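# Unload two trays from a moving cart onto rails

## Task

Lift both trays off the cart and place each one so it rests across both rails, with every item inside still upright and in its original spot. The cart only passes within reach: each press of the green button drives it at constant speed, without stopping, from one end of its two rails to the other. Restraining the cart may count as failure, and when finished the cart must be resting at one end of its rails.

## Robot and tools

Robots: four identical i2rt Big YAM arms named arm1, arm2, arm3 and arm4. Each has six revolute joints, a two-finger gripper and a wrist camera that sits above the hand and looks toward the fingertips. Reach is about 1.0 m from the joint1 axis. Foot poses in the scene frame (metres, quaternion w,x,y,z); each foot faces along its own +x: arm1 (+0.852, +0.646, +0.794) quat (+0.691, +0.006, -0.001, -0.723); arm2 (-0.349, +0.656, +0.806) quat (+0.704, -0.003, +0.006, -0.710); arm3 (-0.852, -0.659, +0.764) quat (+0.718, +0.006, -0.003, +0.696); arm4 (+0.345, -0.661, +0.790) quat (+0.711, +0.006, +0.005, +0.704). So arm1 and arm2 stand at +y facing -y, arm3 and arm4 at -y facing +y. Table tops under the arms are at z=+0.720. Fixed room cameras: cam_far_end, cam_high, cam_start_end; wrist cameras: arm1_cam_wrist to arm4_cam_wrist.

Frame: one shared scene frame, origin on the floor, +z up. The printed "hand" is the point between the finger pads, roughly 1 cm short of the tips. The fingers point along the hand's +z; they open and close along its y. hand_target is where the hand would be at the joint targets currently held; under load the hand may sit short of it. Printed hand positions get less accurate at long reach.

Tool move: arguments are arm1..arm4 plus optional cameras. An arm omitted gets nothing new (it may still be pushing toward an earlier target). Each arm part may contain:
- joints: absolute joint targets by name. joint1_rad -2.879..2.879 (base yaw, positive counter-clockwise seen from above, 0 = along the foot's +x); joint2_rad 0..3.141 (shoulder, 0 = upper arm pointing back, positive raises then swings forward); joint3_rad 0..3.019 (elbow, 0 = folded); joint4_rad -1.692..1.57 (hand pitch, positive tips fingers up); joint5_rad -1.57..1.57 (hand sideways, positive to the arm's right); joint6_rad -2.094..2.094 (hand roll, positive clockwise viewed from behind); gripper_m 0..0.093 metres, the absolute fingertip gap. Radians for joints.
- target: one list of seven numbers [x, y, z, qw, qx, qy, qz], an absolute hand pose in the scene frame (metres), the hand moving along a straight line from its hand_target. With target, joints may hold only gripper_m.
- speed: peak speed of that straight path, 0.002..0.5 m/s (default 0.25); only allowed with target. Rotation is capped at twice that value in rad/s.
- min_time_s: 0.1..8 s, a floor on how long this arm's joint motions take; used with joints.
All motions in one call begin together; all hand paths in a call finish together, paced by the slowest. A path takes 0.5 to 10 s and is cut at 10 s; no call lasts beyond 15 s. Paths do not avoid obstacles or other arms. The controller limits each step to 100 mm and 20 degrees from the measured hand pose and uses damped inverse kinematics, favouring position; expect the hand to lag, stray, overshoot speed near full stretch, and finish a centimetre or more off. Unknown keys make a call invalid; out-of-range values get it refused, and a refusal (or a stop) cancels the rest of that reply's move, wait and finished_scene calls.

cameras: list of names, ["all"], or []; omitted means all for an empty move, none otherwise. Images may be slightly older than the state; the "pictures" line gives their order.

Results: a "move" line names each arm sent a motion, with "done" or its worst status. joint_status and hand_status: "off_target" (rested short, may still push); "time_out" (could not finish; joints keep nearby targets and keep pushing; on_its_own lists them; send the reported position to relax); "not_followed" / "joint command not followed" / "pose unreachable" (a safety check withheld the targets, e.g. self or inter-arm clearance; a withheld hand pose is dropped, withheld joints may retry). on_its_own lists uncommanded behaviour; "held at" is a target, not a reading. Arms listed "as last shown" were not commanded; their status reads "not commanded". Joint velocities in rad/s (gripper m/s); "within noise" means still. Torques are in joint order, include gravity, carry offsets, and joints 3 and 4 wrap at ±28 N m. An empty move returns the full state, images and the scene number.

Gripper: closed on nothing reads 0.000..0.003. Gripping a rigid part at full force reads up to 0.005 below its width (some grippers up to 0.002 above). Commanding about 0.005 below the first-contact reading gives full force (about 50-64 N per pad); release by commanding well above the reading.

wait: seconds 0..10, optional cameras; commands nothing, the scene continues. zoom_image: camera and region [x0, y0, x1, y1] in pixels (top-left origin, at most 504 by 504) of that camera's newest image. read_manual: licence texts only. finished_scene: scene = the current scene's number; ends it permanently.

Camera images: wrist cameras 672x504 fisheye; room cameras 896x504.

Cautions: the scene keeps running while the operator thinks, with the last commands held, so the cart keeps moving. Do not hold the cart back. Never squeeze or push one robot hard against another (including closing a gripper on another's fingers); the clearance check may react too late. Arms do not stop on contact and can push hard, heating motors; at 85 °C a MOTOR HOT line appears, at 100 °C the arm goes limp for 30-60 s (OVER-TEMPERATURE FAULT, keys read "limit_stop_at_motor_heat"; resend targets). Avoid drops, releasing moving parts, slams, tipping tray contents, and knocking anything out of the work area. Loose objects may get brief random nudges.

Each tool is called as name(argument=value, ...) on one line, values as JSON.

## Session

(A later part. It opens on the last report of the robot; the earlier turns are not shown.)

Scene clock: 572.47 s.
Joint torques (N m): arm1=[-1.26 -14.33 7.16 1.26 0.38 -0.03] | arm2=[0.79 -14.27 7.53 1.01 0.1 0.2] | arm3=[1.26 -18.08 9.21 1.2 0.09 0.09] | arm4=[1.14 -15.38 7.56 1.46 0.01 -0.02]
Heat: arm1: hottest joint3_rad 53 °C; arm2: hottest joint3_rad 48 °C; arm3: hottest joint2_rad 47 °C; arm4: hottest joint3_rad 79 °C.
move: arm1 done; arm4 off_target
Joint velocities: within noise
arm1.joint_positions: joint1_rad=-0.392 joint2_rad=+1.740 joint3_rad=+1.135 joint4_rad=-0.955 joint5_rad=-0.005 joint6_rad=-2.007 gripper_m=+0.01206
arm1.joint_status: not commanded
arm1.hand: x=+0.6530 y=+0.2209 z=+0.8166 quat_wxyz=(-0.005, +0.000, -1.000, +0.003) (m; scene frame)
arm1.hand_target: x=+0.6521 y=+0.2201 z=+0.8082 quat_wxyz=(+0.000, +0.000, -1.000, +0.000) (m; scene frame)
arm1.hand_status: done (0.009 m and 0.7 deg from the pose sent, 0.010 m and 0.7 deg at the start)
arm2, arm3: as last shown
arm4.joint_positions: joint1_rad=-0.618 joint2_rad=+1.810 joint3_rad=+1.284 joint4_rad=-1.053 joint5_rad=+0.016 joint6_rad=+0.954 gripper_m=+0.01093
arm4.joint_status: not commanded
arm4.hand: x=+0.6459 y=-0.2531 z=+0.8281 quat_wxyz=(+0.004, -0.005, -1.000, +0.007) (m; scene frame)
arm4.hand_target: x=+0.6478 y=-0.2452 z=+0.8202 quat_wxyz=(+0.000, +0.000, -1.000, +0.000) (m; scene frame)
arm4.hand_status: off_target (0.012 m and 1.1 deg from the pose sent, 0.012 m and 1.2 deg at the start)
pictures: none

move(arm1={"joints":{"gripper_m":0.06}}, arm2={"joints":{"gripper_m":0.06}}, arm3={"joints":{"gripper_m":0.06}}, arm4={"joints":{"gripper_m":0.06}}, cameras=["all"])

move(arm1={"target":[0.652,0.222,0.98,0,0,1,0],"speed":0.12}, arm2={"target":[-0.51,0.24,0.98,0,1,0,0],"speed":0.12}, arm3={"target":[-0.51,-0.245,0.98,0,0,1,0],"speed":0.12}, arm4={"target":[0.648,-0.248,0.98,0,0,1,0],"speed":0.12}, cameras=["all"])

Scene clock: 579.27 s.
Joint torques (N m): arm1=[-0.67 -14.15 7.23 0.8 0.04 -0.1] | arm2=[1.03 -14.68 7.62 0.21 0.09 0.18] | arm3=[1.08 -17.79 9.01 1.1 0.11 0.07] | arm4=[1.08 -15.44 7.65 0.7 0.05 -0.01]
Heat: arm1: hottest joint3_rad 52 °C; arm2: hottest joint3_rad 47 °C; arm3: hottest joint2_rad 47 °C; arm4: hottest joint3_rad 77 °C.
move: arm1 done; arm2 done; arm3 done; arm4 done
Joint velocities: within noise
arm1.joint_positions: joint1_rad=-0.392 joint2_rad=+1.741 joint3_rad=+1.133 joint4_rad=-0.949 joint5_rad=+0.003 joint6_rad=-2.007 gripper_m=+0.05992
arm1.joint_status: all done
arm1.hand: x=+0.6514 y=+0.2210 z=+0.8157 quat_wxyz=(+0.000, +0.000, -1.000, +0.003) (m; scene frame)
arm1.hand_target: x=+0.6522 y=+0.2202 z=+0.8081 quat_wxyz=(+0.000, +0.000, -1.000, +0.000) (m; scene frame)
arm1.hand_status: not commanded
arm2.joint_positions: joint1_rad=-0.374 joint2_rad=+1.734 joint3_rad=+1.043 joint4_rad=-0.881 joint5_rad=-0.014 joint6_rad=+1.190 gripper_m=+0.05996
arm2.joint_status: all done
arm2.hand: x=-0.5129 y=+0.2432 z=+0.8078 quat_wxyz=(+0.000, -1.000, +0.001, -0.001) (m; scene frame)
arm2.hand_target: x=-0.5099 y=+0.2403 z=+0.8033 quat_wxyz=(+0.000, -1.000, +0.000, +0.000) (m; scene frame)
arm2.hand_status: not commanded
arm3.joint_positions: joint1_rad=-0.649 joint2_rad=+1.866 joint3_rad=+1.397 joint4_rad=-1.111 joint5_rad=+0.010 joint6_rad=+0.879 gripper_m=+0.05990
arm3.joint_status: all done
arm3.hand: x=-0.5130 y=-0.2450 z=+0.8203 quat_wxyz=(+0.001, +0.005, -1.000, +0.000) (m; scene frame)
arm3.hand_target: x=-0.5101 y=-0.2431 z=+0.8151 quat_wxyz=(+0.000, +0.000, -1.000, +0.000) (m; scene frame)
arm3.hand_status: not commanded
arm4.joint_positions: joint1_rad=-0.618 joint2_rad=+1.810 joint3_rad=+1.284 joint4_rad=-1.034 joint5_rad=+0.015 joint6_rad=+0.954 gripper_m=+0.05993
arm4.joint_status: all done
arm4.hand: x=+0.6487 y=-0.2491 z=+0.8281 quat_wxyz=(-0.001, -0.006, -1.000, -0.001) (m; scene frame)
arm4.hand_target: x=+0.6478 y=-0.2453 z=+0.8202 quat_wxyz=(+0.000, +0.000, -1.000, +0.000) (m; scene frame)
arm4.hand_status: not commanded
pictures: arm1_cam_wrist, arm2_cam_wrist, arm3_cam_wrist, arm4_cam_wrist, cam_far_end, cam_high, cam_start_end

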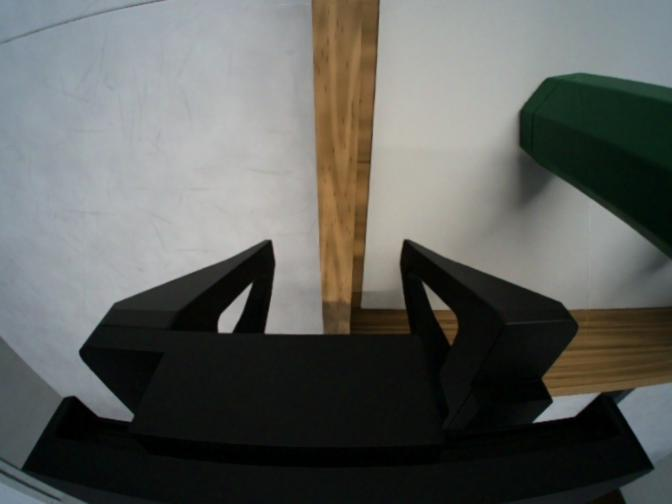

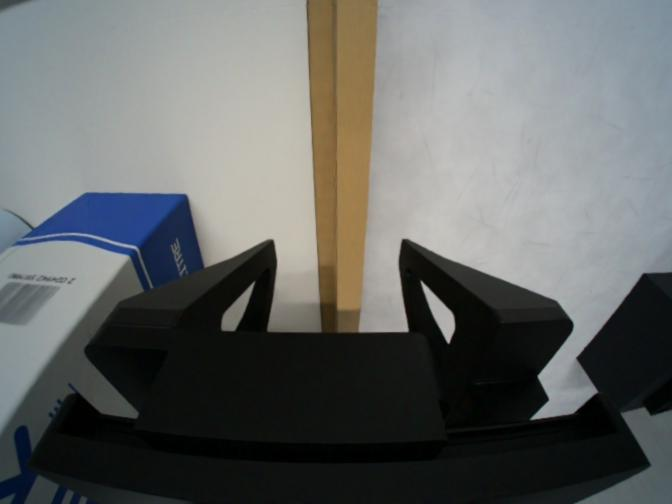

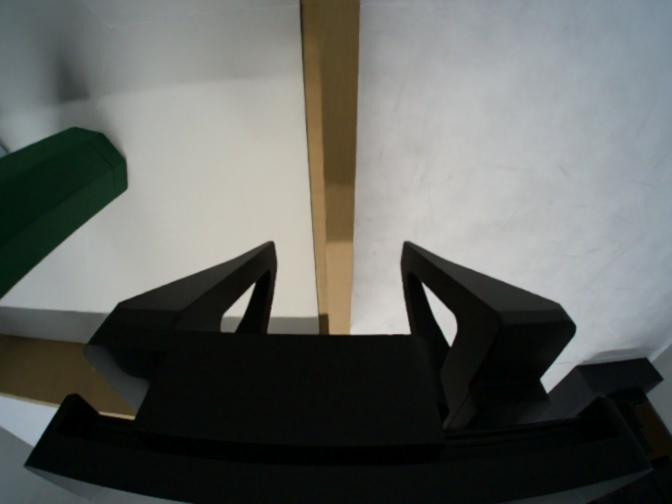

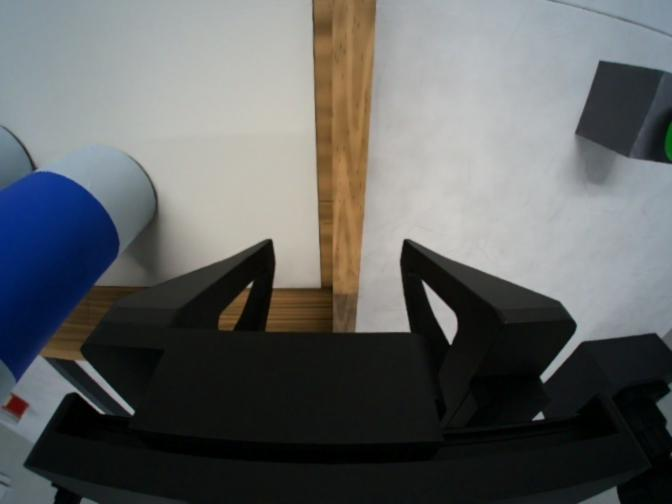

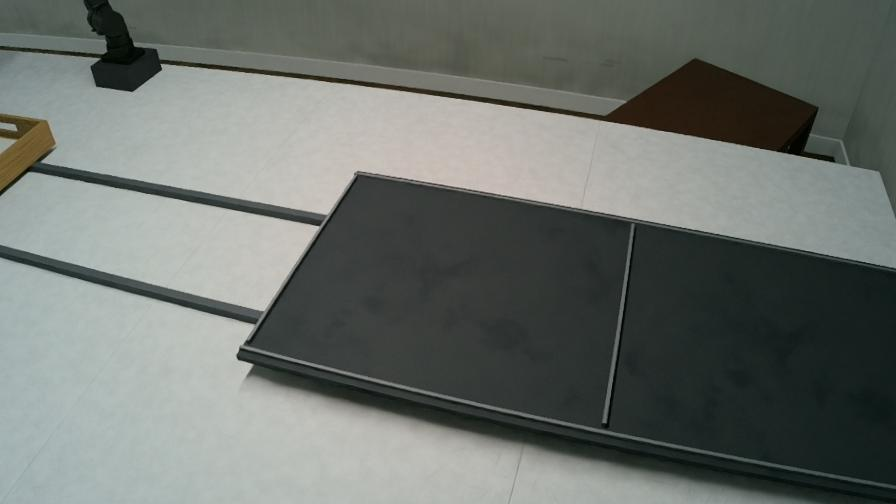

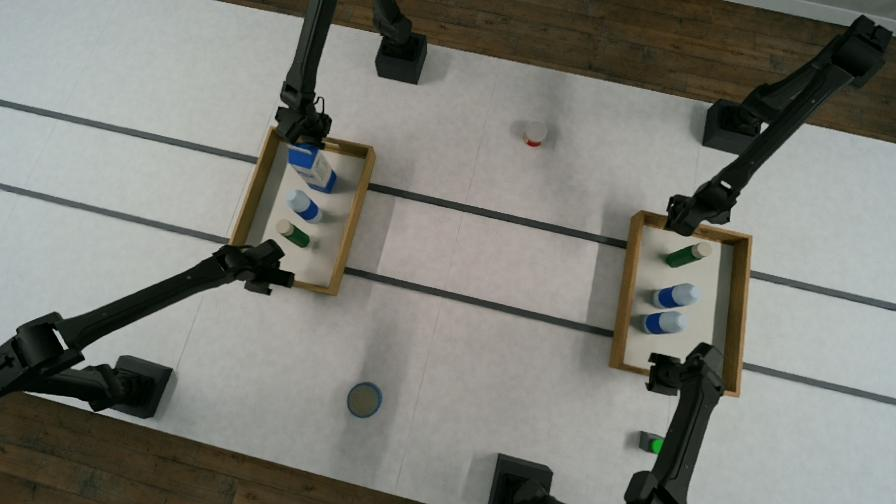

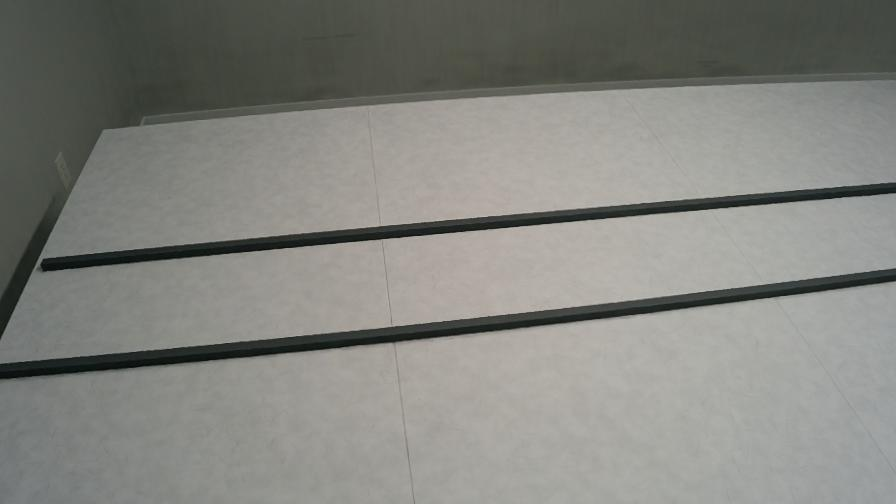

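Scene clock: 581.30 s.
Joint torques (N m): arm1=[-0.56 -14.56 12.4 -0.05 0.02 -0.01] | arm2=[0.38 -15.21 13.29 -0.69 0.1 0.14] | arm3=[1.55 -18.55 13.53 0.02 0.12 0.09] | arm4=[1.2 -15.85 11.63 -0.32 0.03 0]
Heat: arm1: hottest joint3_rad 52 °C; arm2: hottest joint3_rad 48 °C; arm3: hottest joint2_rad 47 °C; arm4: hottest joint3_rad 77 °C.
move: arm1 off_target; arm2 off_target; arm3 off_target; arm4 off_target
Joint velocities: within noise
arm1.joint_positions: joint1_rad=-0.392 joint2_rad=+1.576 joint3_rad=+1.336 joint4_rad=-1.362 joint5_rad=+0.003 joint6_rad=-2.007 gripper_m=+0.05992
arm1.joint_status: not commanded
arm1.hand: x=+0.6564 y=+0.2337 z=+0.9602 quat_wxyz=(-0.010, +0.000, -1.000, -0.018) (m; scene frame)
arm1.hand_target: x=+0.6524 y=+0.2227 z=+0.9800 quat_wxyz=(+0.000, +0.000, -1.000, +0.000) (m; scene frame)
arm1.hand_status: off_target (0.023 m and 2.3 deg from the pose sent, 0.164 m and 0.3 deg at the start)
arm2.joint_positions: joint1_rad=-0.374 joint2_rad=+1.541 joint3_rad=+1.247 joint4_rad=-1.324 joint5_rad=-0.014 joint6_rad=+1.190 gripper_m=+0.05996
arm2.joint_status: not commanded
arm2.hand: x=-0.5065 y=+0.2537 z=+0.9590 quat_wxyz=(+0.021, -1.000, +0.001, -0.009) (m; scene frame)
arm2.hand_target: x=-0.5097 y=+0.2408 z=+0.9799 quat_wxyz=(+0.000, -1.000, +0.000, +0.000) (m; scene frame)
arm2.hand_status: off_target (0.025 m and 2.7 deg from the pose sent, 0.172 m and 0.1 deg at the start)
arm3.joint_positions: joint1_rad=-0.649 joint2_rad=+1.759 joint3_rad=+1.636 joint4_rad=-1.489 joint5_rad=+0.010 joint6_rad=+0.880 gripper_m=+0.05991
arm3.joint_status: not commanded
arm3.hand: x=-0.5170 y=-0.2525 z=+0.9629 quat_wxyz=(+0.012, +0.005, -1.000, +0.013) (m; scene frame)
arm3.hand_target: x=-0.5104 y=-0.2455 z=+0.9801 quat_wxyz=(+0.000, +0.000, -1.000, +0.000) (m; scene frame)
arm3.hand_status: off_target (0.020 m and 2.1 deg from the pose sent, 0.160 m and 0.6 deg at the start)
arm4.joint_positions: joint1_rad=-0.618 joint2_rad=+1.676 joint3_rad=+1.487 joint4_rad=-1.400 joint5_rad=+0.015 joint6_rad=+0.954 gripper_m=+0.05993
arm4.joint_status: not commanded
arm4.hand: x=+0.6444 y=-0.2582 z=+0.9653 quat_wxyz=(+0.007, -0.005, -1.000, +0.012) (m; scene frame)
arm4.hand_target: x=+0.6477 y=-0.2485 z=+0.9801 quat_wxyz=(+0.000, +0.000, -1.000, +0.000) (m; scene frame)
arm4.hand_status: off_target (0.018 m and 1.7 deg from the pose sent, 0.152 m and 0.7 deg at the start)
pictures: arm1_cam_wrist, arm2_cam_wrist, arm3_cam_wrist, arm4_cam_wrist, cam_far_end, cam_high, cam_start_end

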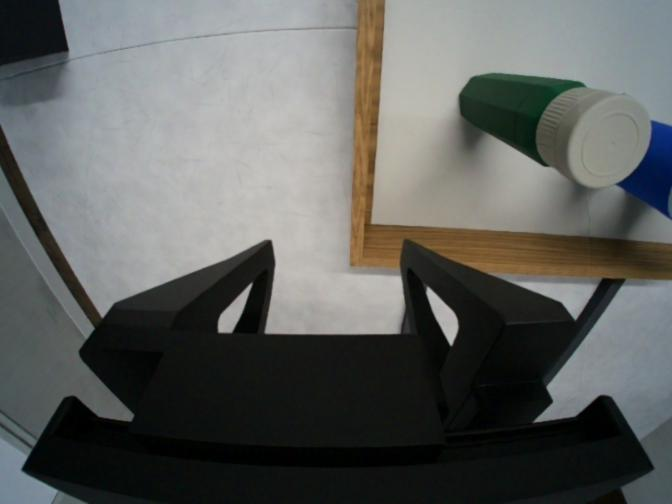

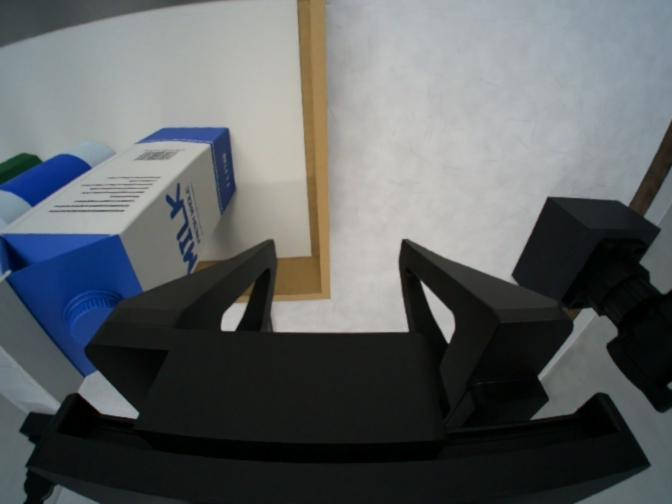

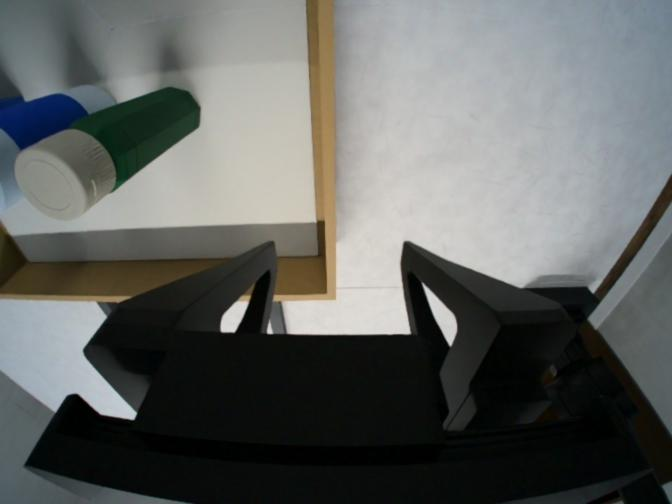

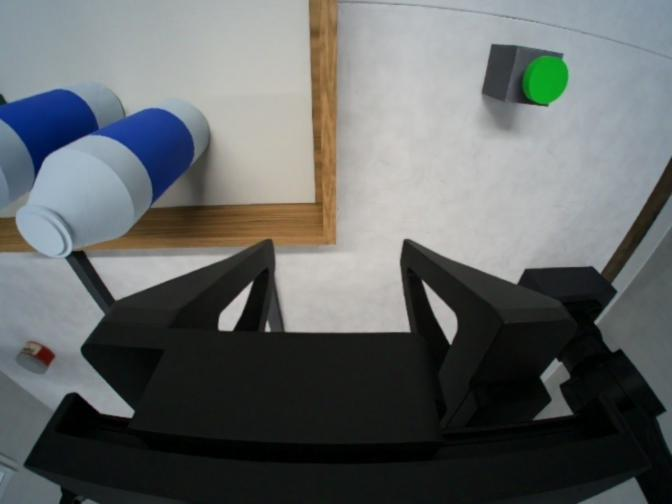

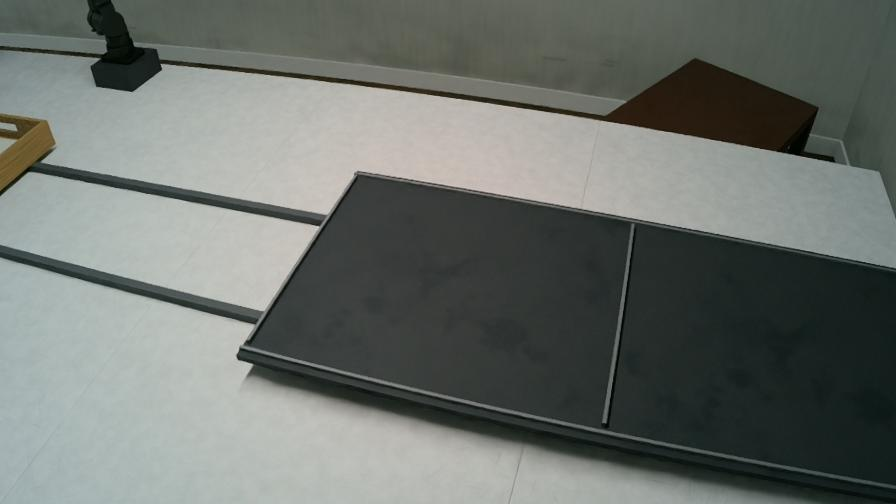

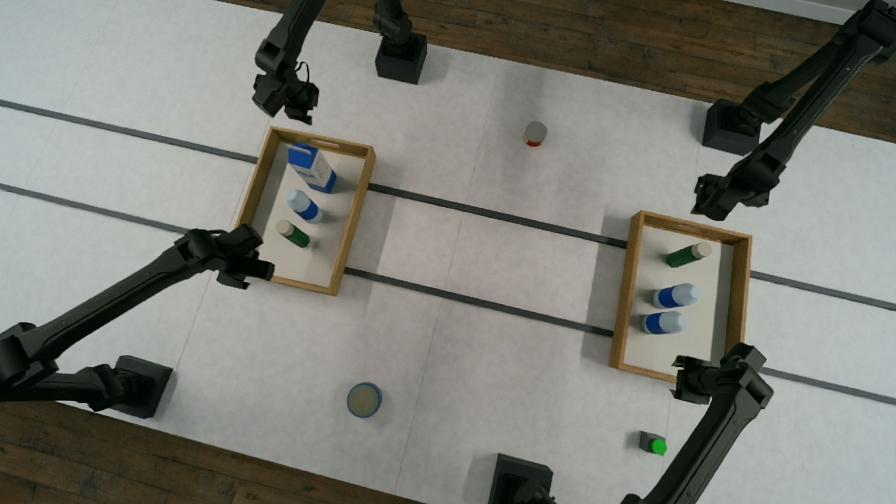

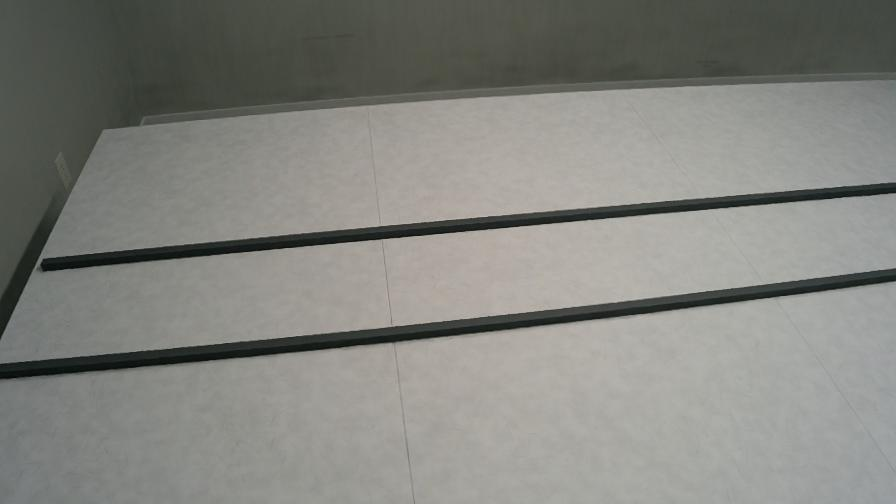

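finished_scene(scene=1)

The scene is finished: the task was done.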